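# Tuck the spoon handle-first into the folded napkin's pocket

## Task

Slide the spoon, handle leading, deep into the napkin's pocket. It must enter at the fold line of the corner that is turned down and sit between the entire upper layer and the layers below it. The napkin must stay folded the same way and roughly where and how it lay. The spoon must never be dropped, or the task fails.

## Robot and tools

Robot: two arms, left_arm and right_arm, each with six joints and a parallel gripper. Joint order for each arm, base to hand: waist, shoulder, elbow, wrist pitch, wrist yaw, wrist roll. Stated ranges in radians: waist -2.618 to 3.054, shoulder 0.000 to 3.142, elbow 0.000 to 3.142, wrist pitch -1.571 to 1.571, wrist yaw -1.571 to 1.571, wrist roll -2.094 to 2.094. The true end of a joint may differ from these by up to 0.059 rad either way.

Frames: the scene frame has its origin at table-top height, midway between the nominal arm bases; +z is up, +x points out over the table, and left_arm sits on the +y side (names do not match image sides). Calibrated bases: left_arm at (-0.008, +0.362, 0) m, quat_wxyz (+1.000, 0, 0, -0.003); right_arm at (+0.014, -0.331, 0) m, quat_wxyz (+1.000, 0, 0, +0.015). Each arm reports its end_effector_position (m) and end_effector_quat_wxyz in its own base frame; these can be a few cm off, more at long reach. On the gripper, fingers point along +z and open along y; the reported point lies between the pads, just behind the tips. Fixed cameras and the table use the scene frame.

A ROW is always 14 plain numbers covering both arms: left_arm's six absolute joint angles (rad) plus its opening, then the same seven for right_arm. Joint numbers are target angles, not offsets. Opening runs -1 (shut, 0 mm) to +1 (fully open, about 87 mm); about 69 mm at +0.5, 43 at 0, 18 at -0.5. To leave a gripper unchanged, repeat its current command; 0 is a real command, not a skip. To hold a still joint, resend its value from the "Joint targets" line.

Tools:
- execute_actions(actions, cameras): actions is a list of actions; each action is a table of up to 15 rows, one row per 1/30 s step; if shorter, its final row is held until 15 steps pass. An empty list just reports state and images. A target beyond a joint's range by more than 0.059 rad and further out than the current angle makes the call rejected; targets past the true end are clipped, and "joint sent to its limit" may appear.
- move(target, speed, blend, opening_speed, blocking, cameras): target is one 14-number row of absolute angles, or a list of up to 15 rows forming a path. All joints of both arms travel in sync, so grippers follow curves, and nothing steers around obstacles or the other arm. speed (rad/s, 0.01 to 12.57, default 0.5) caps the fastest-moving joint; one value or one per target. blend (rad) rounds corners of a list. opening_speed (at least 0.2 per second on the -1..+1 scale) ramps the fingers. Finger changes in later rows are applied only on arrival at that row with everything at rest. blocking=false returns after about 0.5 s while motion continues; a new move replaces the running one. The result adds a "move:" line, e.g. done, off_target (resting over 0.035 rad from target), moving, held or fault, plus limits=held if steps were withheld. Done does not mean no contact.
- wait(seconds 0 to 10, cameras): lets time pass with commands held; a running move continues.
- stop(cameras): brakes a running move; it needs room to brake.
- zoom_image(camera, region [x0,y0,x1,y1] px, max 504x504): enlarges part of the latest image of cam_head_left, cam_head_right, cam_high, cam_left_wrist or cam_right_wrist (all 672x504).
- finished_scene(scene): ends the current scene, given its number; irreversible.

Results: Joint positions (rad, then gripper 0 closed to 1 open), Joint velocities ("within noise" when still), Joint targets (what joints are being driven toward now), Tool commands, grip_measured (on the -1..+1 opening scale, off by up to about 0.043), and Joint torques (N m, offset and noisy; joints 1-3 wrap at ±28). "joint command not followed" means the clearance check altered that arm's targets. Per step each joint target is kept within 0.339 rad (waist, shoulder, elbow) or 2.2 rad (wrist joints) of its angle, and targets moving the gripper over 200 mm are scaled back, so large jumps need several actions. Friction and load can leave joints short; tiny turns may not happen.

Gripping: on first contact note grip_measured, then command about 0.04 below it for a firm hold, less for a lighter one. Close slowly; fast closing squeezes hard.

Avoid: dropping the spoon, letting go while it moves, slamming or pressing hard into the table or napkin, knocking anything off the table, and any contact between the two arms (including one gripper closing on the other's fingers). Faster moves and targets far beyond a contact press harder. Don't hold loads, stretch out or push against unreachable poses for long: motors heat; a MOTOR HOT line warns at 75 °C, and at 90 °C the arm folds and stays idle. Loose objects may occasionally be nudged by outside pushes. The simulation keeps running while you compose replies, so running moves continue meanwhile.

Each tool is called after "Request:" as a command line: name --argument value for each argument, lists and objects as JSON in quotes; but a table of rows of numbers goes row by row, as --pt "numbers of a row", without its own name.

## Session

Request:
execute_actions --actions '[]'

Scene clock: 0.00 s.
left_arm: end_effector_position=(+0.3812, -0.0133, +0.0487) grip_measured=+1.000 end_effector_quat_wxyz=(+0.586, +0.022, +0.810, +0.007) | right_arm: end_effector_position=(+0.3889, -0.0164, +0.0520) grip_measured=+0.996 end_effector_quat_wxyz=(+0.584, +0.035, +0.810, -0.038)
Joint positions: left_arm=[-0.055 1.57 0.337 0.915 -0.038 0.027 1] | right_arm=[0.005 1.58 0.376 0.88 0.107 0.013 0.998]
Joint velocities: within noise
Joint torques (N m): no reading
Heat: left arm: 44 °C; right arm: 47 °C.
Joint targets: left_arm=[-0.055 1.566 0.342 0.912 -0.038 0.028] | right_arm=[0.005 1.576 0.382 0.878 0.107 0.013]
Tool commands: left_gripper/opening=+1.0 right_gripper/opening=+1.0

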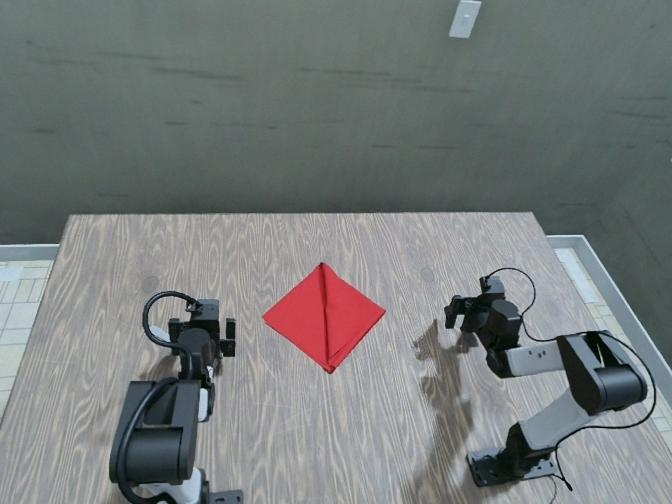

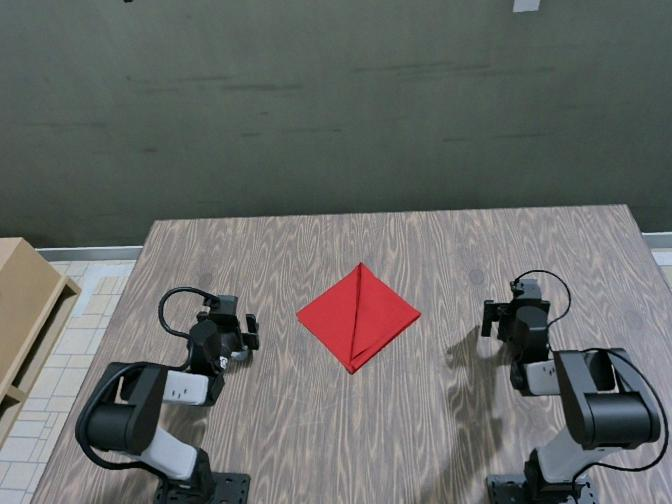

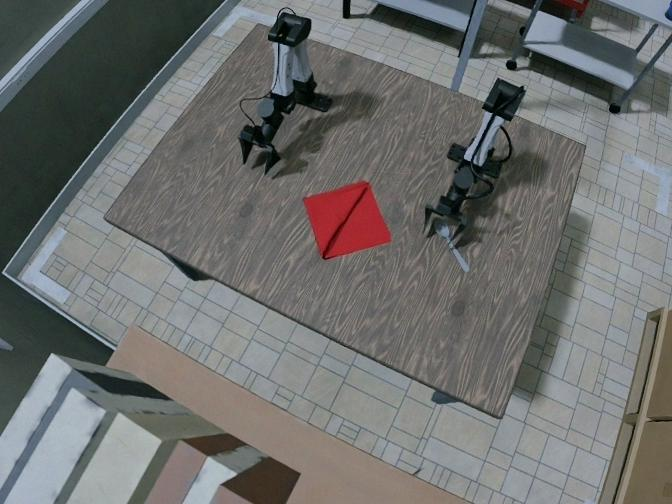

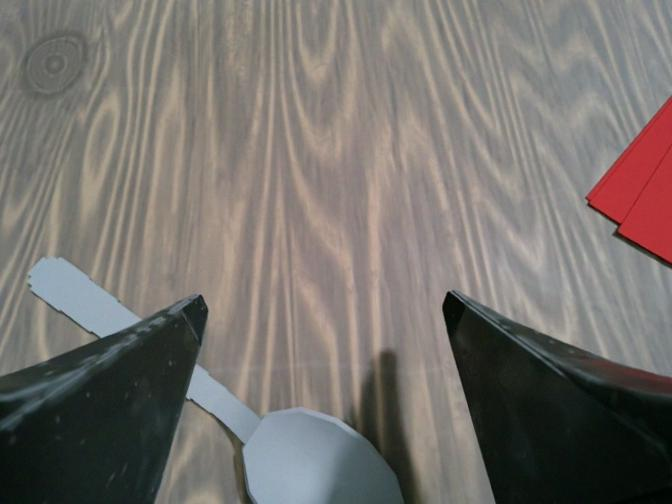

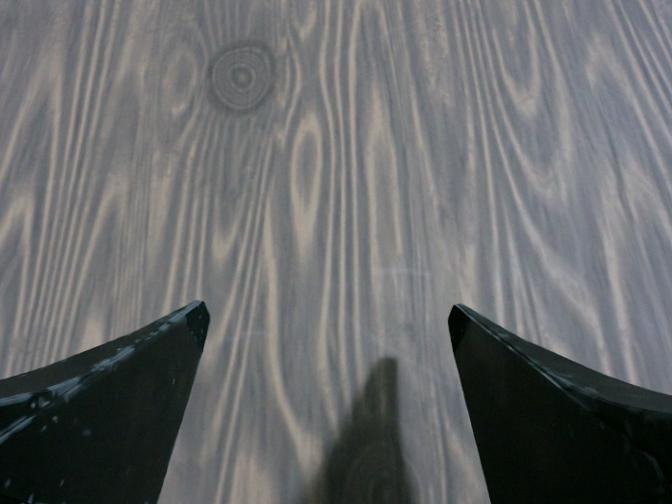

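Request:
zoom_image --camera "cam_head_left" --region '[240, 240, 408, 366]'

Request:
zoom_image --camera "cam_high" --region '[280, 160, 410, 270]'

Request:
zoom_image --camera "cam_high" --region '[420, 190, 500, 280]'

Request:
zoom_image --camera "cam_head_right" --region '[280, 250, 440, 390]'

Scaled by 3.000 from the camera's 672x504 image, which has a finer 960x720 frame.

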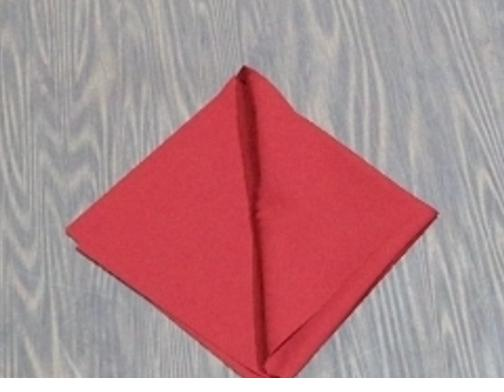

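Scaled by 3.877 from the camera's 672x504 image, which has a finer 960x720 frame.

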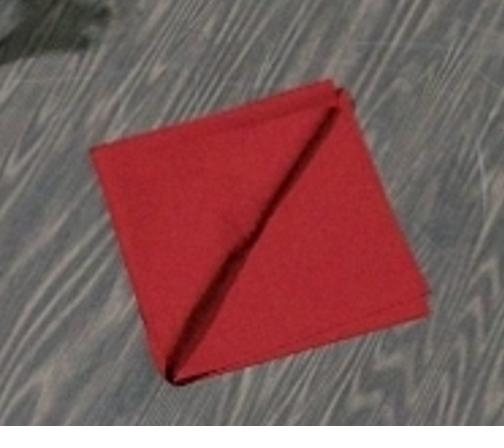

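Scaled by 5.600 from the camera's 672x504 image, which has a finer 960x720 frame.

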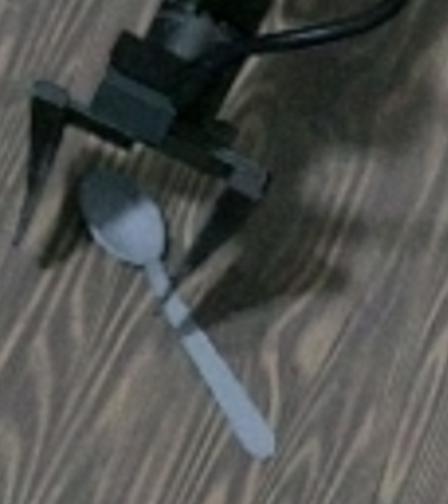

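Scaled by 3.150 from the camera's 672x504 image, which has a finer 960x720 frame.

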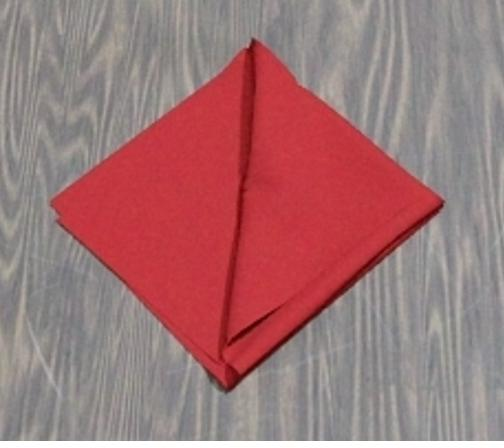

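Request:
move --target '[-0.7, 1.456, 1.479, -1.02, 0, 0, 1, 0.005, 1.576, 0.382, 0.878, 0.107, 0.013, 1]' --speed 1.2

Scene clock: 43.20 s.
left_arm: end_effector_position=(+0.2579, -0.2133, +0.2001) grip_measured=+1.000 end_effector_quat_wxyz=(+0.259, +0.332, +0.903, -0.089) | right_arm: end_effector_position=(+0.3889, -0.0164, +0.0520) grip_measured=+0.996 end_effector_quat_wxyz=(+0.584, +0.035, +0.810, -0.038)
Joint positions: left_arm=[-0.695 1.469 1.461 -1.008 -0.006 0.011 1] | right_arm=[0.005 1.58 0.376 0.88 0.107 0.013 0.998]
Joint velocities: within noise
Joint torques (N m): left_arm=[-0.92 -6.43 8.05 1.55 0.04 -0.11] | right_arm=[0.46 -5.55 5.56 1.87 -0.13 -0.04]
Heat: left arm: 46 °C; right arm: 50 °C.
Joint targets: left_arm=[-0.700 1.456 1.479 -1.020 0.000 0.000] | right_arm=[0.005 1.576 0.382 0.878 0.107 0.013]
move: done

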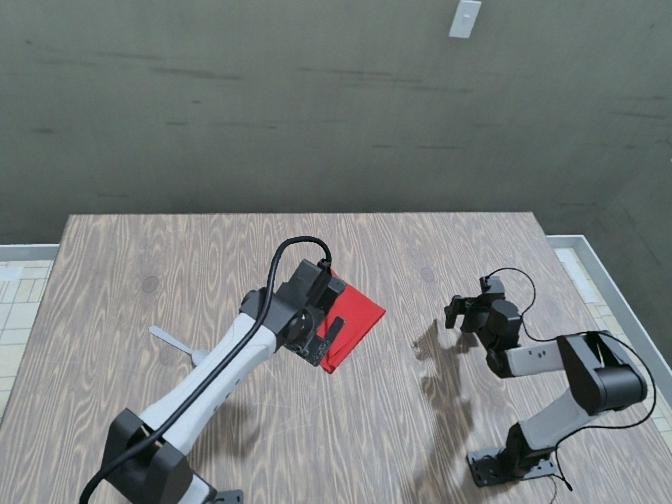

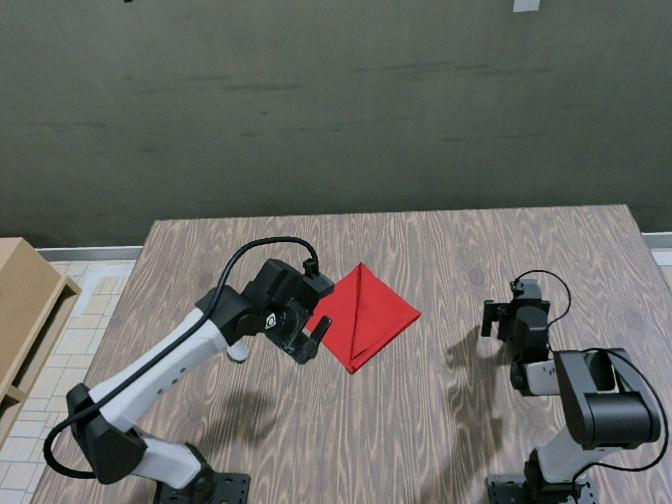

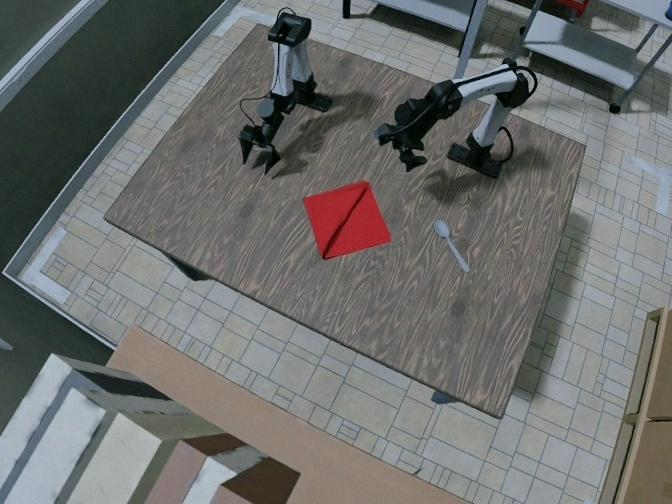

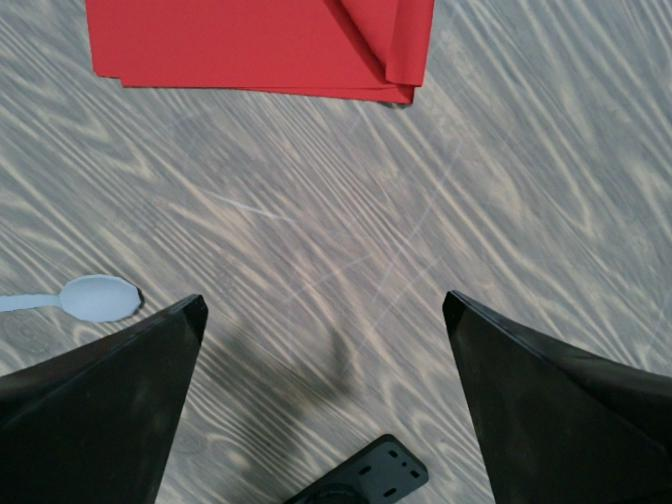

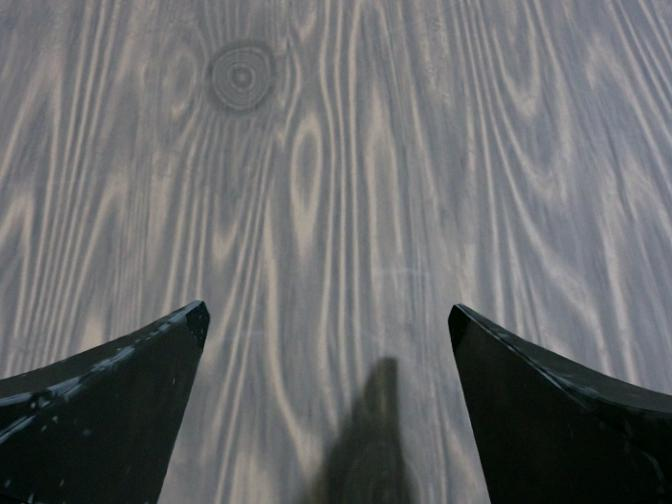

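Request:
zoom_image --camera "cam_left_wrist" --region '[80, 0, 460, 120]'

Request:
zoom_image --camera "cam_high" --region '[420, 210, 480, 280]'

Scaled by 1.326 from the camera's 672x504 image, which has a finer 960x720 frame.

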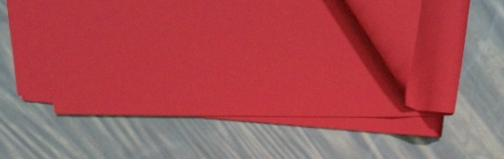

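Scaled by 7.200 from the camera's 672x504 image, which has a finer 960x720 frame.

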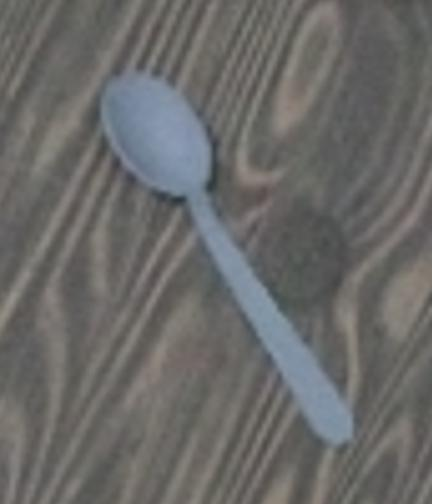

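Request:
move --target '[-0.75, 1.866, 1.890, -1.024, 0, 0, 1, 0.005, 1.576, 0.382, 0.878, 0.107, 0.013, 1]' --speed 1.0

Scene clock: 59.23 s.
left_arm: end_effector_position=(+0.3222, -0.2955, +0.1969) grip_measured=+1.000 end_effector_quat_wxyz=(+0.261, +0.354, +0.893, -0.098) | right_arm: end_effector_position=(+0.3889, -0.0164, +0.0520) grip_measured=+0.996 end_effector_quat_wxyz=(+0.584, +0.035, +0.810, -0.038)
Joint positions: left_arm=[-0.745 1.856 1.869 -1.017 -0.005 0.011 1] | right_arm=[0.005 1.58 0.376 0.88 0.107 0.013 0.998]
Joint velocities: within noise
Joint torques (N m): left_arm=[-0.92 -7.75 8.31 1.63 0.04 -0.1] | right_arm=[0.24 -5.74 5.41 1.87 -0.14 -0.03]
Heat: left arm: 48 °C; right arm: 50 °C.
Joint targets: left_arm=[-0.750 1.866 1.890 -1.024 0.000 0.000] | right_arm=[0.005 1.576 0.382 0.878 0.107 0.013]
move: done

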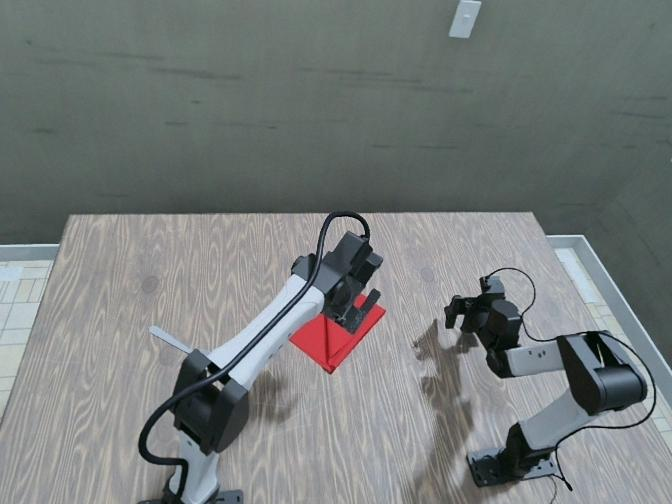

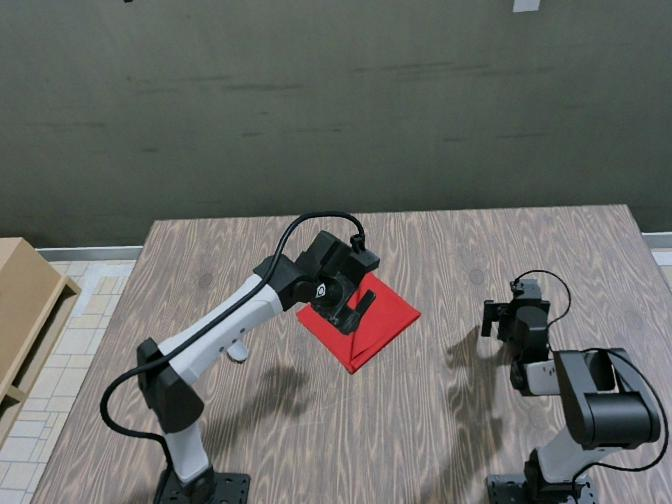

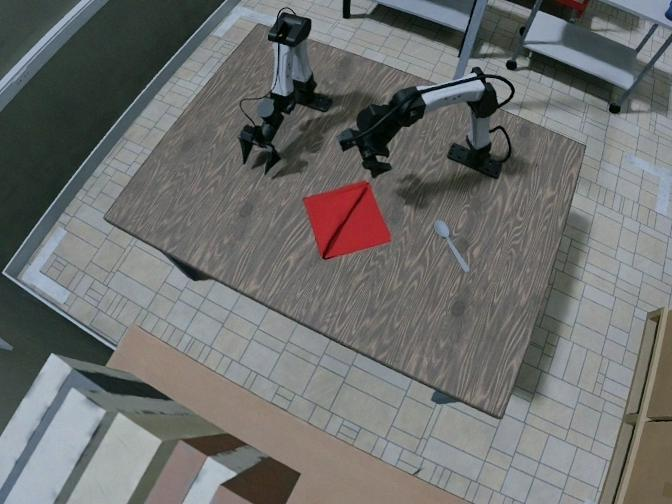

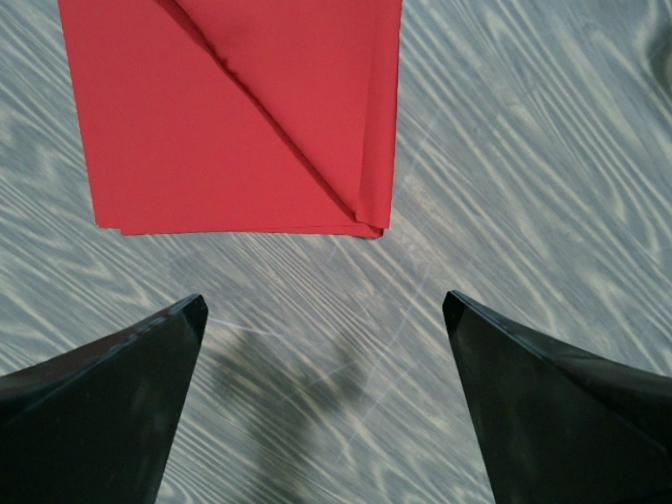

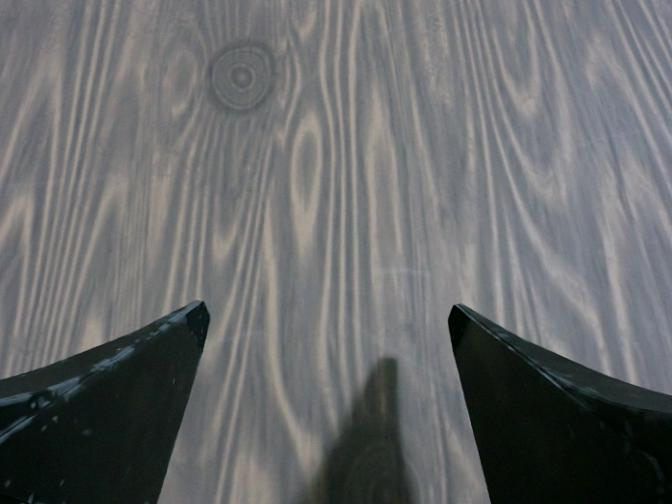

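Request:
zoom_image --camera "cam_left_wrist" --region '[60, 0, 420, 250]'

Scaled by 1.400 from the camera's 672x504 image, which has a finer 960x720 frame.

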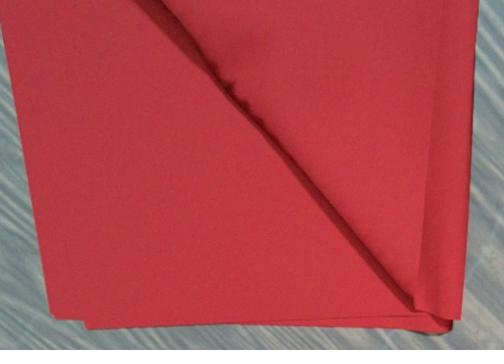

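Request:
move --target '[0.0, 1.696, 0.961, -0.165, 1.1, 0, 1, 0.005, 1.576, 0.382, 0.878, 0.107, 0.013, 1]' --speed 1.2

Scene clock: 72.07 s.
left_arm: end_effector_position=(+0.3385, -0.1564, +0.1010) grip_measured=+1.000 end_effector_quat_wxyz=(+0.271, +0.168, +0.810, -0.492) | right_arm: end_effector_position=(+0.3889, -0.0164, +0.0520) grip_measured=+0.996 end_effector_quat_wxyz=(+0.584, +0.035, +0.810, -0.038)
Joint positions: left_arm=[-0.002 1.723 0.967 -0.173 1.093 0.009 1] | right_arm=[0.005 1.58 0.376 0.88 0.107 0.013 0.998]
Joint velocities: within noise
Joint torques (N m): left_arm=[-0.24 -9.06 5.53 1.67 0.45 -0.03] | right_arm=[0.32 -5.76 5.5 1.88 -0.15 -0.04]
Heat: left arm: 49 °C; right arm: 50 °C.
Joint targets: left_arm=[0.000 1.696 0.961 -0.165 1.100 0.000] | right_arm=[0.005 1.576 0.382 0.878 0.107 0.013]
move: done

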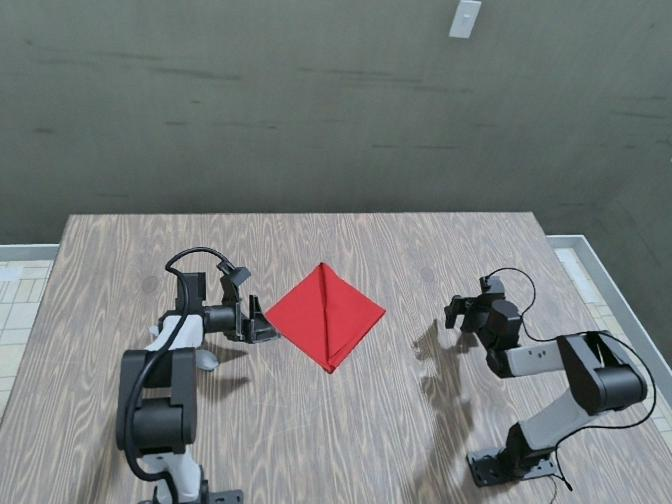

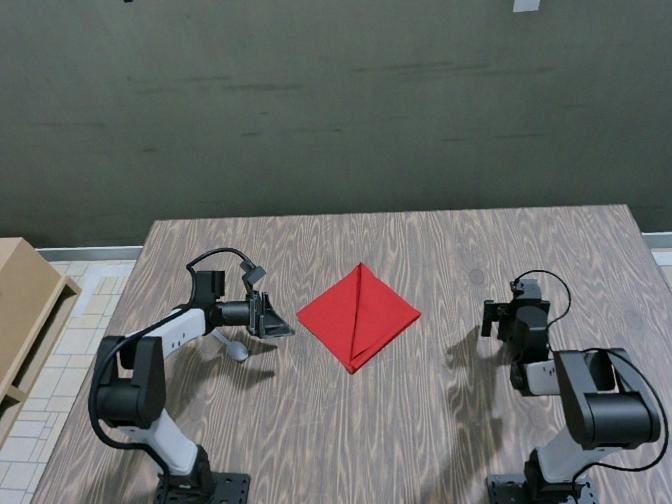

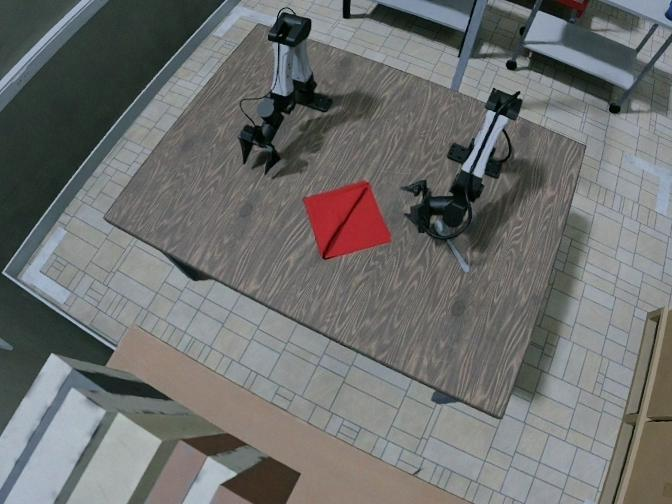

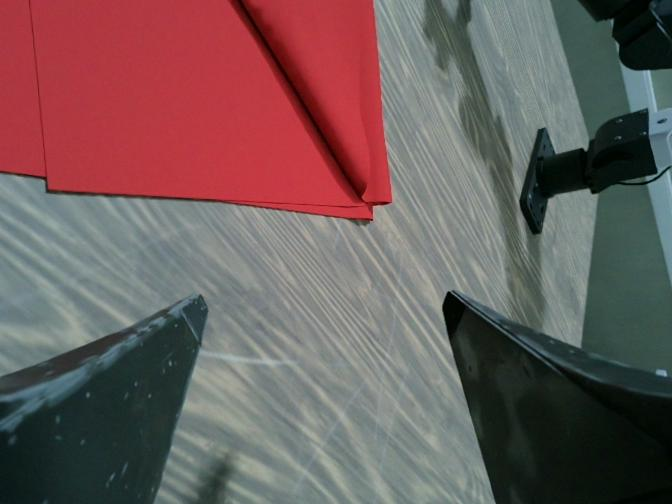

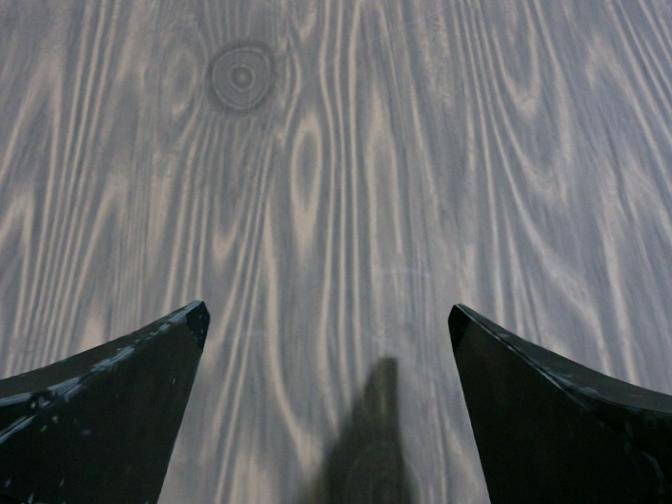

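Request:
move --target '[-0.1, 1.696, 0.961, 0.4, 1.2, 0.3, 1, 0.005, 1.576, 0.382, 0.878, 0.107, 0.013, 1]' --speed 1.2 --cameras '["cam_left_wrist"]'

Request:
zoom_image --camera "cam_left_wrist" --region '[0, 0, 500, 300]'

Scene clock: 75.77 s.
left_arm: end_effector_position=(+0.3881, -0.1967, +0.1594) grip_measured=+1.000 end_effector_quat_wxyz=(+0.512, +0.443, +0.608, -0.415) | right_arm: end_effector_position=(+0.3889, -0.0164, +0.0520) grip_measured=+0.996 end_effector_quat_wxyz=(+0.584, +0.035, +0.810, -0.038)
Joint positions: left_arm=[-0.096 1.723 0.967 0.392 1.193 0.288 1] | right_arm=[0.005 1.58 0.376 0.88 0.107 0.013 0.998]
Joint velocities: within noise
Joint torques (N m): left_arm=[-0.9 -9.28 5.78 2 0.26 0.17] | right_arm=[0.24 -5.82 5.46 1.8 -0.18 0.01]
Heat: left arm: 49 °C; right arm: 50 °C.
Joint targets: left_arm=[-0.100 1.696 0.961 0.400 1.200 0.300] | right_arm=[0.005 1.576 0.382 0.878 0.107 0.013]
move: done
Images, in order (width x height): cam_left_wrist 672x504.

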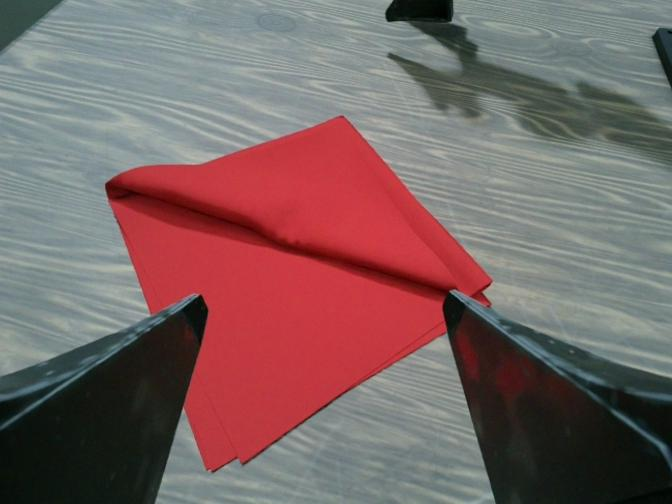

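Scaled by 1.008 from the camera's 672x504 image, which has a finer 960x720 frame.

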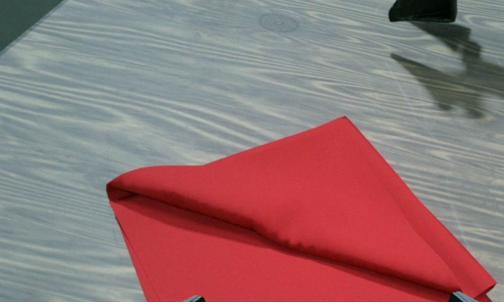

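Request:
move --target '[-0.276, 1.818, 1.368, -0.878, -0.6615, -1.187, 1, 0.005, 1.576, 0.382, 0.878, 0.107, 0.013, 1]' --speed 1.2

Scene clock: 82.77 s.
left_arm: end_effector_position=(+0.3765, -0.0245, +0.0840) grip_measured=+1.000 end_effector_quat_wxyz=(+0.299, -0.447, +0.827, +0.161) | right_arm: end_effector_position=(+0.3889, -0.0164, +0.0520) grip_measured=+0.996 end_effector_quat_wxyz=(+0.584, +0.035, +0.810, -0.038)
Joint positions: left_arm=[-0.269 1.799 1.346 -0.867 -0.654 -1.175 1] | right_arm=[0.005 1.58 0.376 0.88 0.107 0.013 0.998]
Joint velocities: within noise
Joint torques (N m): left_arm=[-1.16 -6.22 7.94 0.87 -0.47 -0.1] | right_arm=[0.38 -5.67 5.44 1.88 -0.18 0]
Heat: left arm: 49 °C; right arm: 50 °C.
Joint targets: left_arm=[-0.276 1.818 1.368 -0.878 -0.661 -1.187] | right_arm=[0.005 1.576 0.382 0.878 0.107 0.013]
move: done

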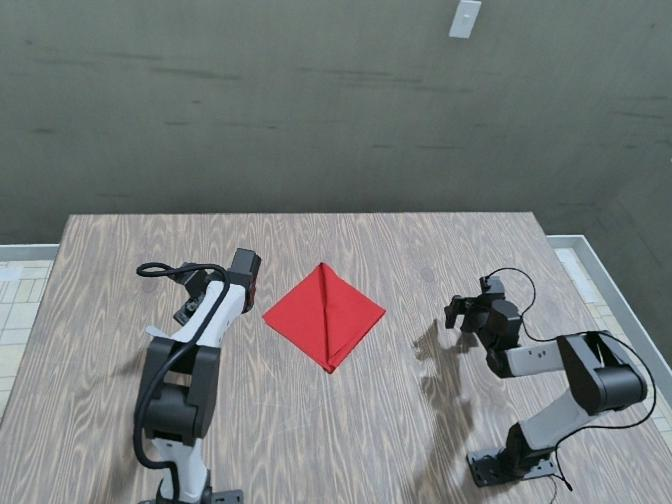

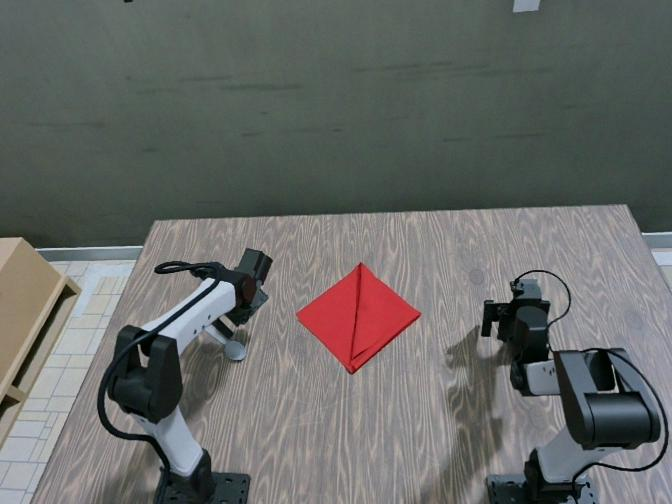

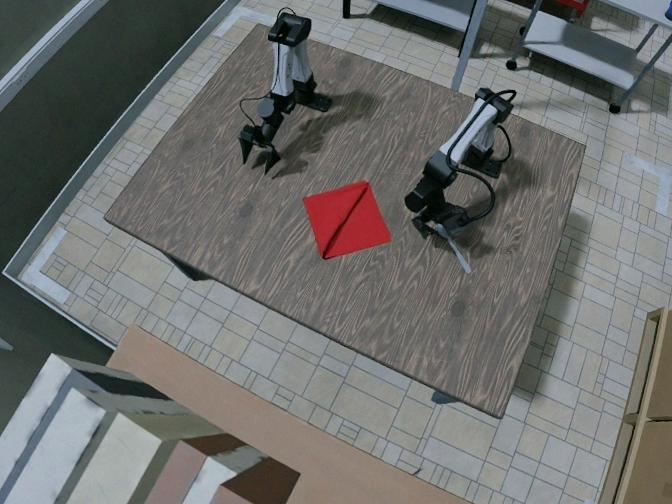

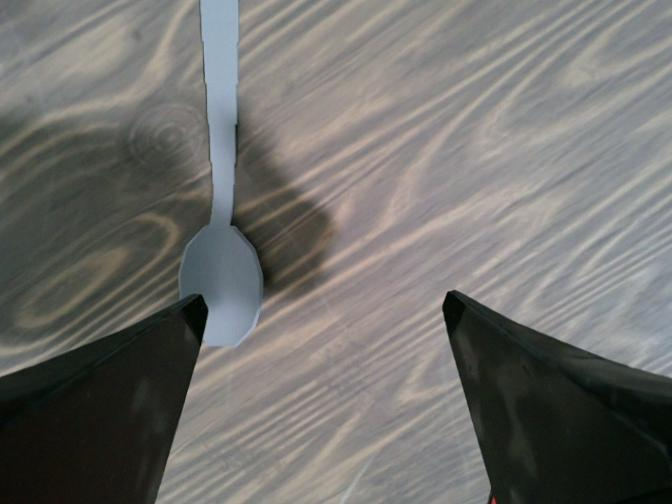

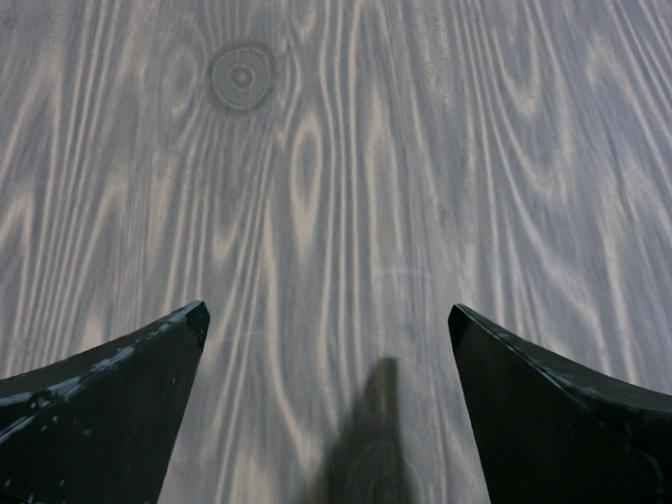

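Request:
move --target '[-0.095, 1.648, 1.058, -0.605, -0.605, -0.973, 1, 0.005, 1.576, 0.382, 0.878, 0.107, 0.013, 1]' --speed 0.8 --cameras '["cam_left_wrist", "cam_head_left", "cam_high"]'

Scene clock: 106.30 s.
left_arm: end_effector_position=(+0.3478, +0.0393, +0.0545) grip_measured=+1.000 end_effector_quat_wxyz=(+0.295, -0.451, +0.825, +0.170) | right_arm: end_effector_position=(+0.3889, -0.0164, +0.0520) grip_measured=+0.996 end_effector_quat_wxyz=(+0.584, +0.035, +0.810, -0.038)
Joint positions: left_arm=[-0.097 1.674 1.067 -0.614 -0.614 -0.985 1] | right_arm=[0.005 1.58 0.376 0.88 0.107 0.013 0.998]
Joint velocities: within noise
Joint torques (N m): left_arm=[-0.24 -8.66 5.38 1.3 -0.26 0.15] | right_arm=[0.38 -5.61 5.3 1.86 -0.14 0.05]
Heat: left arm: 48 °C; right arm: 50 °C.
Joint targets: left_arm=[-0.095 1.648 1.058 -0.605 -0.605 -0.973] | right_arm=[0.005 1.576 0.382 0.878 0.107 0.013]
move: done
Images, in order (width x height): cam_head_left 672x504, cam_high 672x504, cam_left_wrist 672x504.

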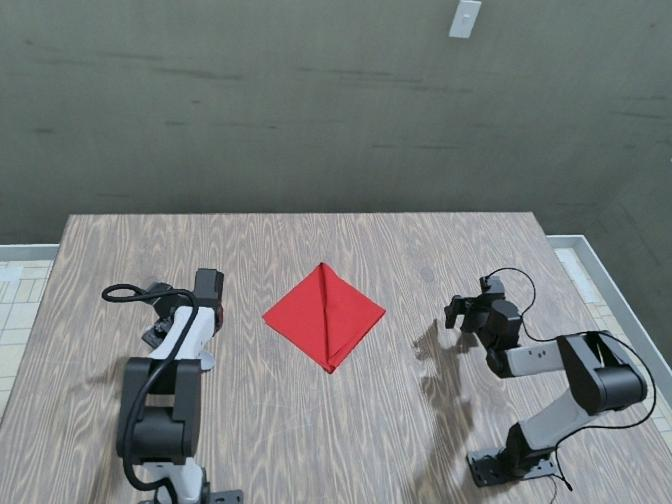

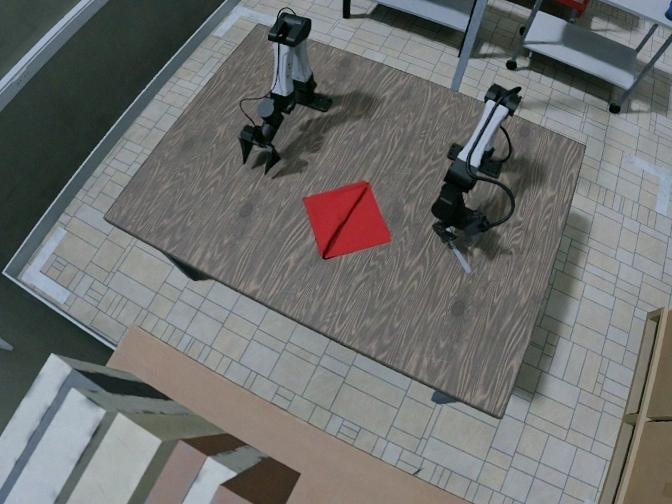

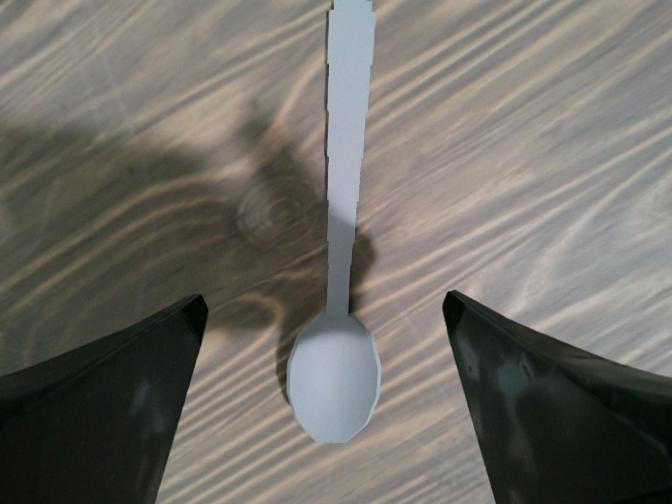

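Request:
move --target '[-0.127, 1.718, 0.972, -0.477, -0.608, -0.981, 0.6, 0.005, 1.576, 0.382, 0.878, 0.107, 0.013, 1]' --speed 0.3 --cameras '["cam_head_left", "cam_high", "cam_left_wrist"]'

Scene clock: 118.90 s.
left_arm: end_effector_position=(+0.3461, +0.0312, +0.0265) grip_measured=+0.600 end_effector_quat_wxyz=(+0.300, -0.441, +0.830, +0.164) | right_arm: end_effector_position=(+0.3889, -0.0164, +0.0520) grip_measured=+0.996 end_effector_quat_wxyz=(+0.584, +0.035, +0.810, -0.038)
Joint positions: left_arm=[-0.121 1.705 0.978 -0.486 -0.614 -0.984 0.8] | right_arm=[0.005 1.58 0.376 0.88 0.107 0.013 0.998]
Joint velocities: within noise
Joint torques (N m): left_arm=[-1.03 -5.65 5.34 1.33 -0.32 0.06] | right_arm=[0.53 -5.72 5.55 1.85 -0.17 -0.01]
Heat: left arm: 48 °C; right arm: 50 °C.
Joint targets: left_arm=[-0.127 1.718 0.972 -0.477 -0.608 -0.981] | right_arm=[0.005 1.576 0.382 0.878 0.107 0.013]
move: done
Images, in order (width x height): cam_head_left 672x504, cam_high 672x504, cam_left_wrist 672x504.

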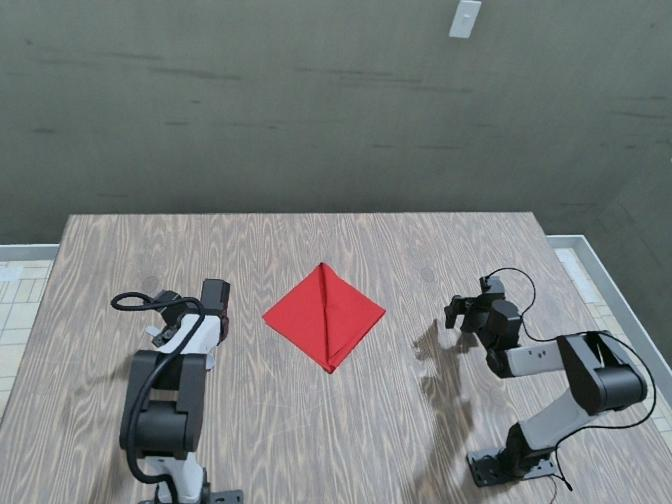

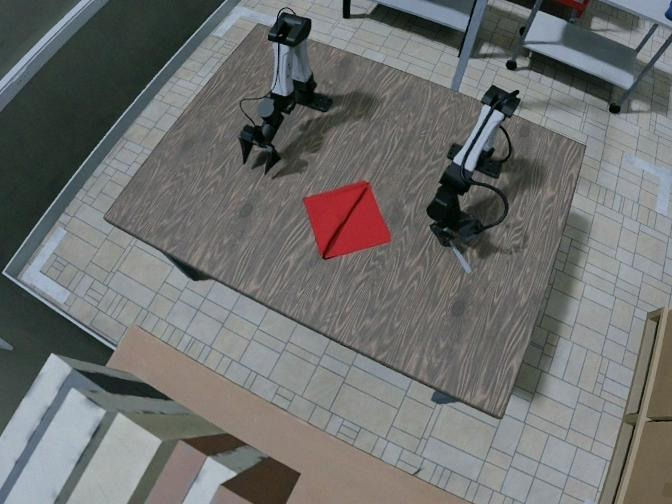

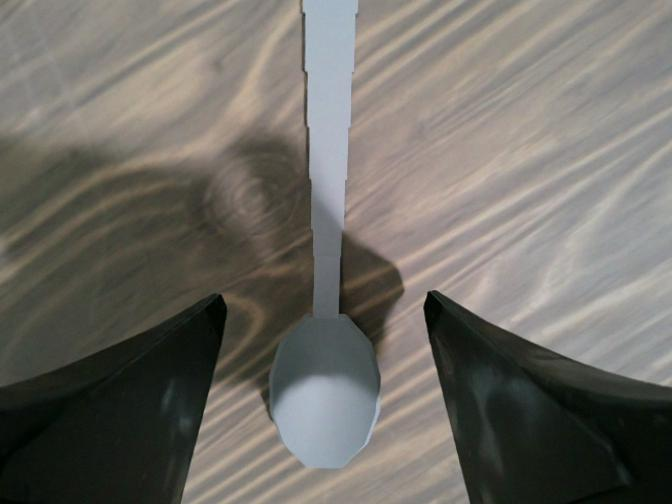

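Request:
move --target '[-0.127, 1.741, 0.947, -0.429, -0.608, -0.981, 0.3, 0.005, 1.576, 0.382, 0.878, 0.107, 0.013, 1]' --speed 0.2 --cameras '["cam_head_left", "cam_high", "cam_left_wrist"]'

Request:
zoom_image --camera "cam_high" --region '[420, 200, 490, 280]'

Scene clock: 125.77 s.
left_arm: end_effector_position=(+0.3497, +0.0309, +0.0189) grip_measured=+0.300 end_effector_quat_wxyz=(+0.307, -0.443, +0.827, +0.160) | right_arm: end_effector_position=(+0.3889, -0.0164, +0.0520) grip_measured=+0.996 end_effector_quat_wxyz=(+0.584, +0.035, +0.810, -0.038)
Joint positions: left_arm=[-0.121 1.722 0.958 -0.433 -0.614 -0.984 0.65] | right_arm=[0.005 1.58 0.376 0.88 0.107 0.013 0.998]
Joint velocities: within noise
Joint torques (N m): left_arm=[-1.11 -5.26 4.83 1.3 -0.3 0.06] | right_arm=[0.31 -5.81 5.61 1.81 -0.17 0]
Heat: left arm: 47 °C; right arm: 50 °C.
Joint targets: left_arm=[-0.127 1.741 0.947 -0.429 -0.608 -0.981] | right_arm=[0.005 1.576 0.382 0.878 0.107 0.013]
move: done
Images, in order (width x height): cam_head_left 672x504, cam_high 672x504, cam_left_wrist 672x504.

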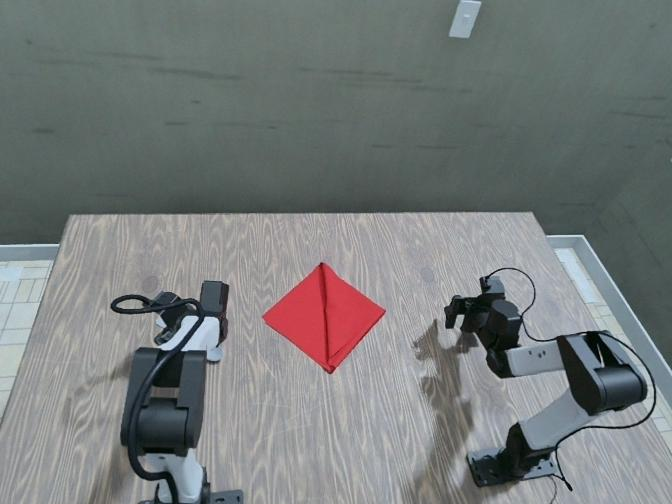

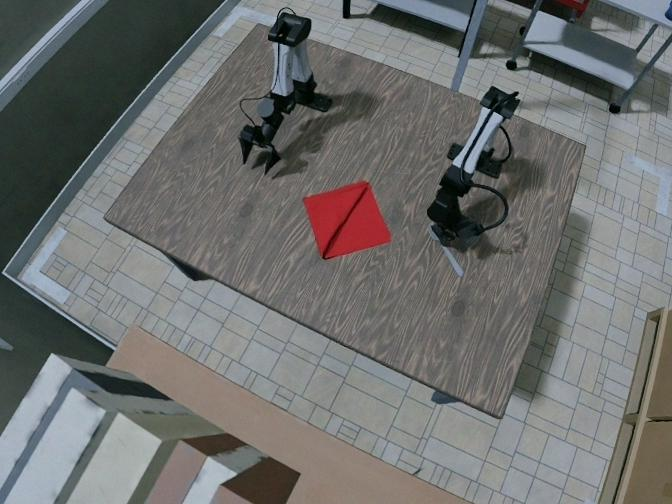

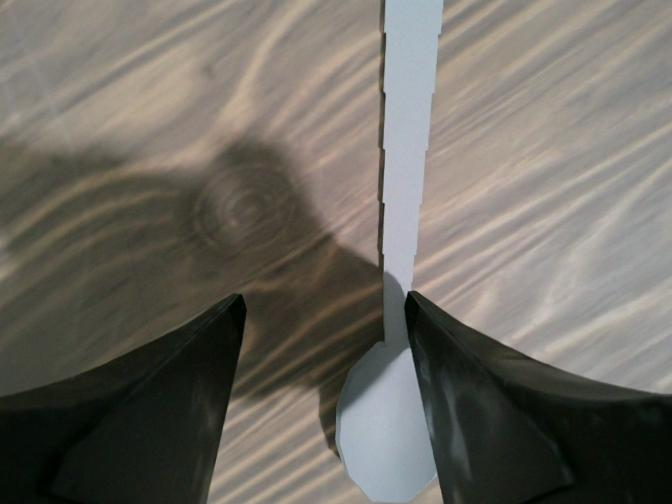

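Scaled by 6.300 from the camera's 672x504 image, which has a finer 960x720 frame.

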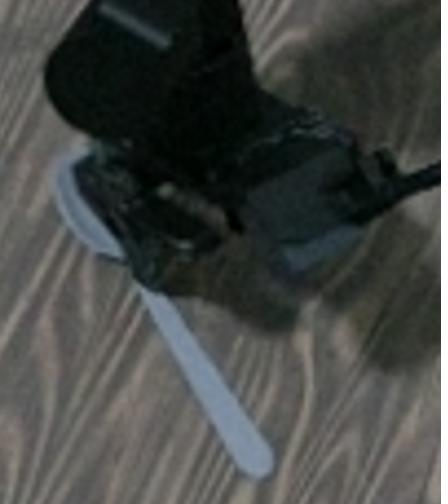

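Request:
move --target '[-0.127, 1.69, 0.985, -0.49, -0.608, -0.981, 0.6, 0.005, 1.576, 0.382, 0.878, 0.107, 0.013, 1]' --speed 0.3 --cameras '["cam_left_wrist", "cam_high"]'

Scene clock: 130.00 s.
left_arm: end_effector_position=(+0.3430, +0.0317, +0.0184) grip_measured=+0.600 end_effector_quat_wxyz=(+0.294, -0.440, +0.832, +0.169) | right_arm: end_effector_position=(+0.3889, -0.0164, +0.0520) grip_measured=+0.996 end_effector_quat_wxyz=(+0.584, +0.035, +0.810, -0.038)
Joint positions: left_arm=[-0.121 1.722 0.965 -0.474 -0.614 -0.984 0.8] | right_arm=[0.005 1.58 0.376 0.88 0.107 0.013 0.998]
Joint velocities: within noise
Joint torques (N m): left_arm=[-1.1 -9.2 7.34 0.99 -0.32 0.06] | right_arm=[0.28 -5.87 5.33 1.83 -0.15 0.02]
Heat: left arm: 47 °C; right arm: 50 °C.
Joint targets: left_arm=[-0.127 1.690 0.985 -0.490 -0.608 -0.981] | right_arm=[0.005 1.576 0.382 0.878 0.107 0.013]
move: done
Images, in order (width x height): cam_high 672x504, cam_left_wrist 672x504.

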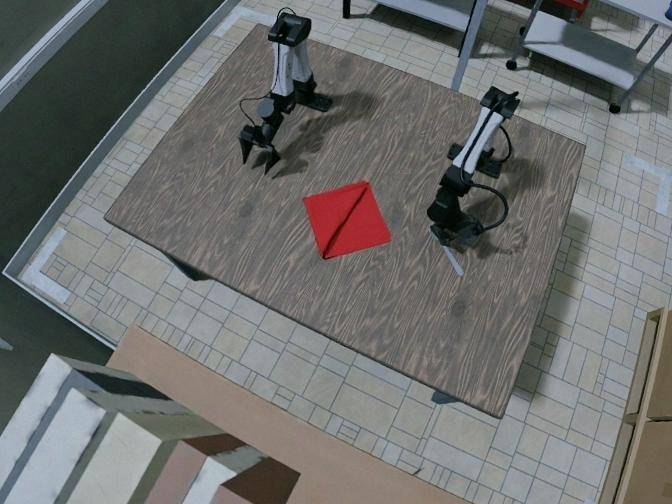

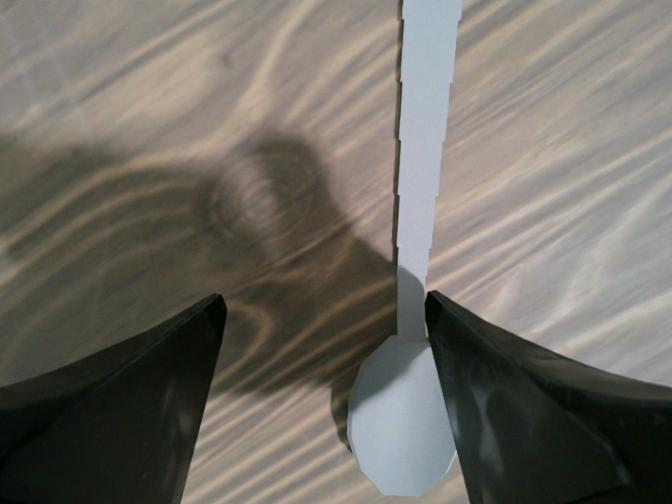

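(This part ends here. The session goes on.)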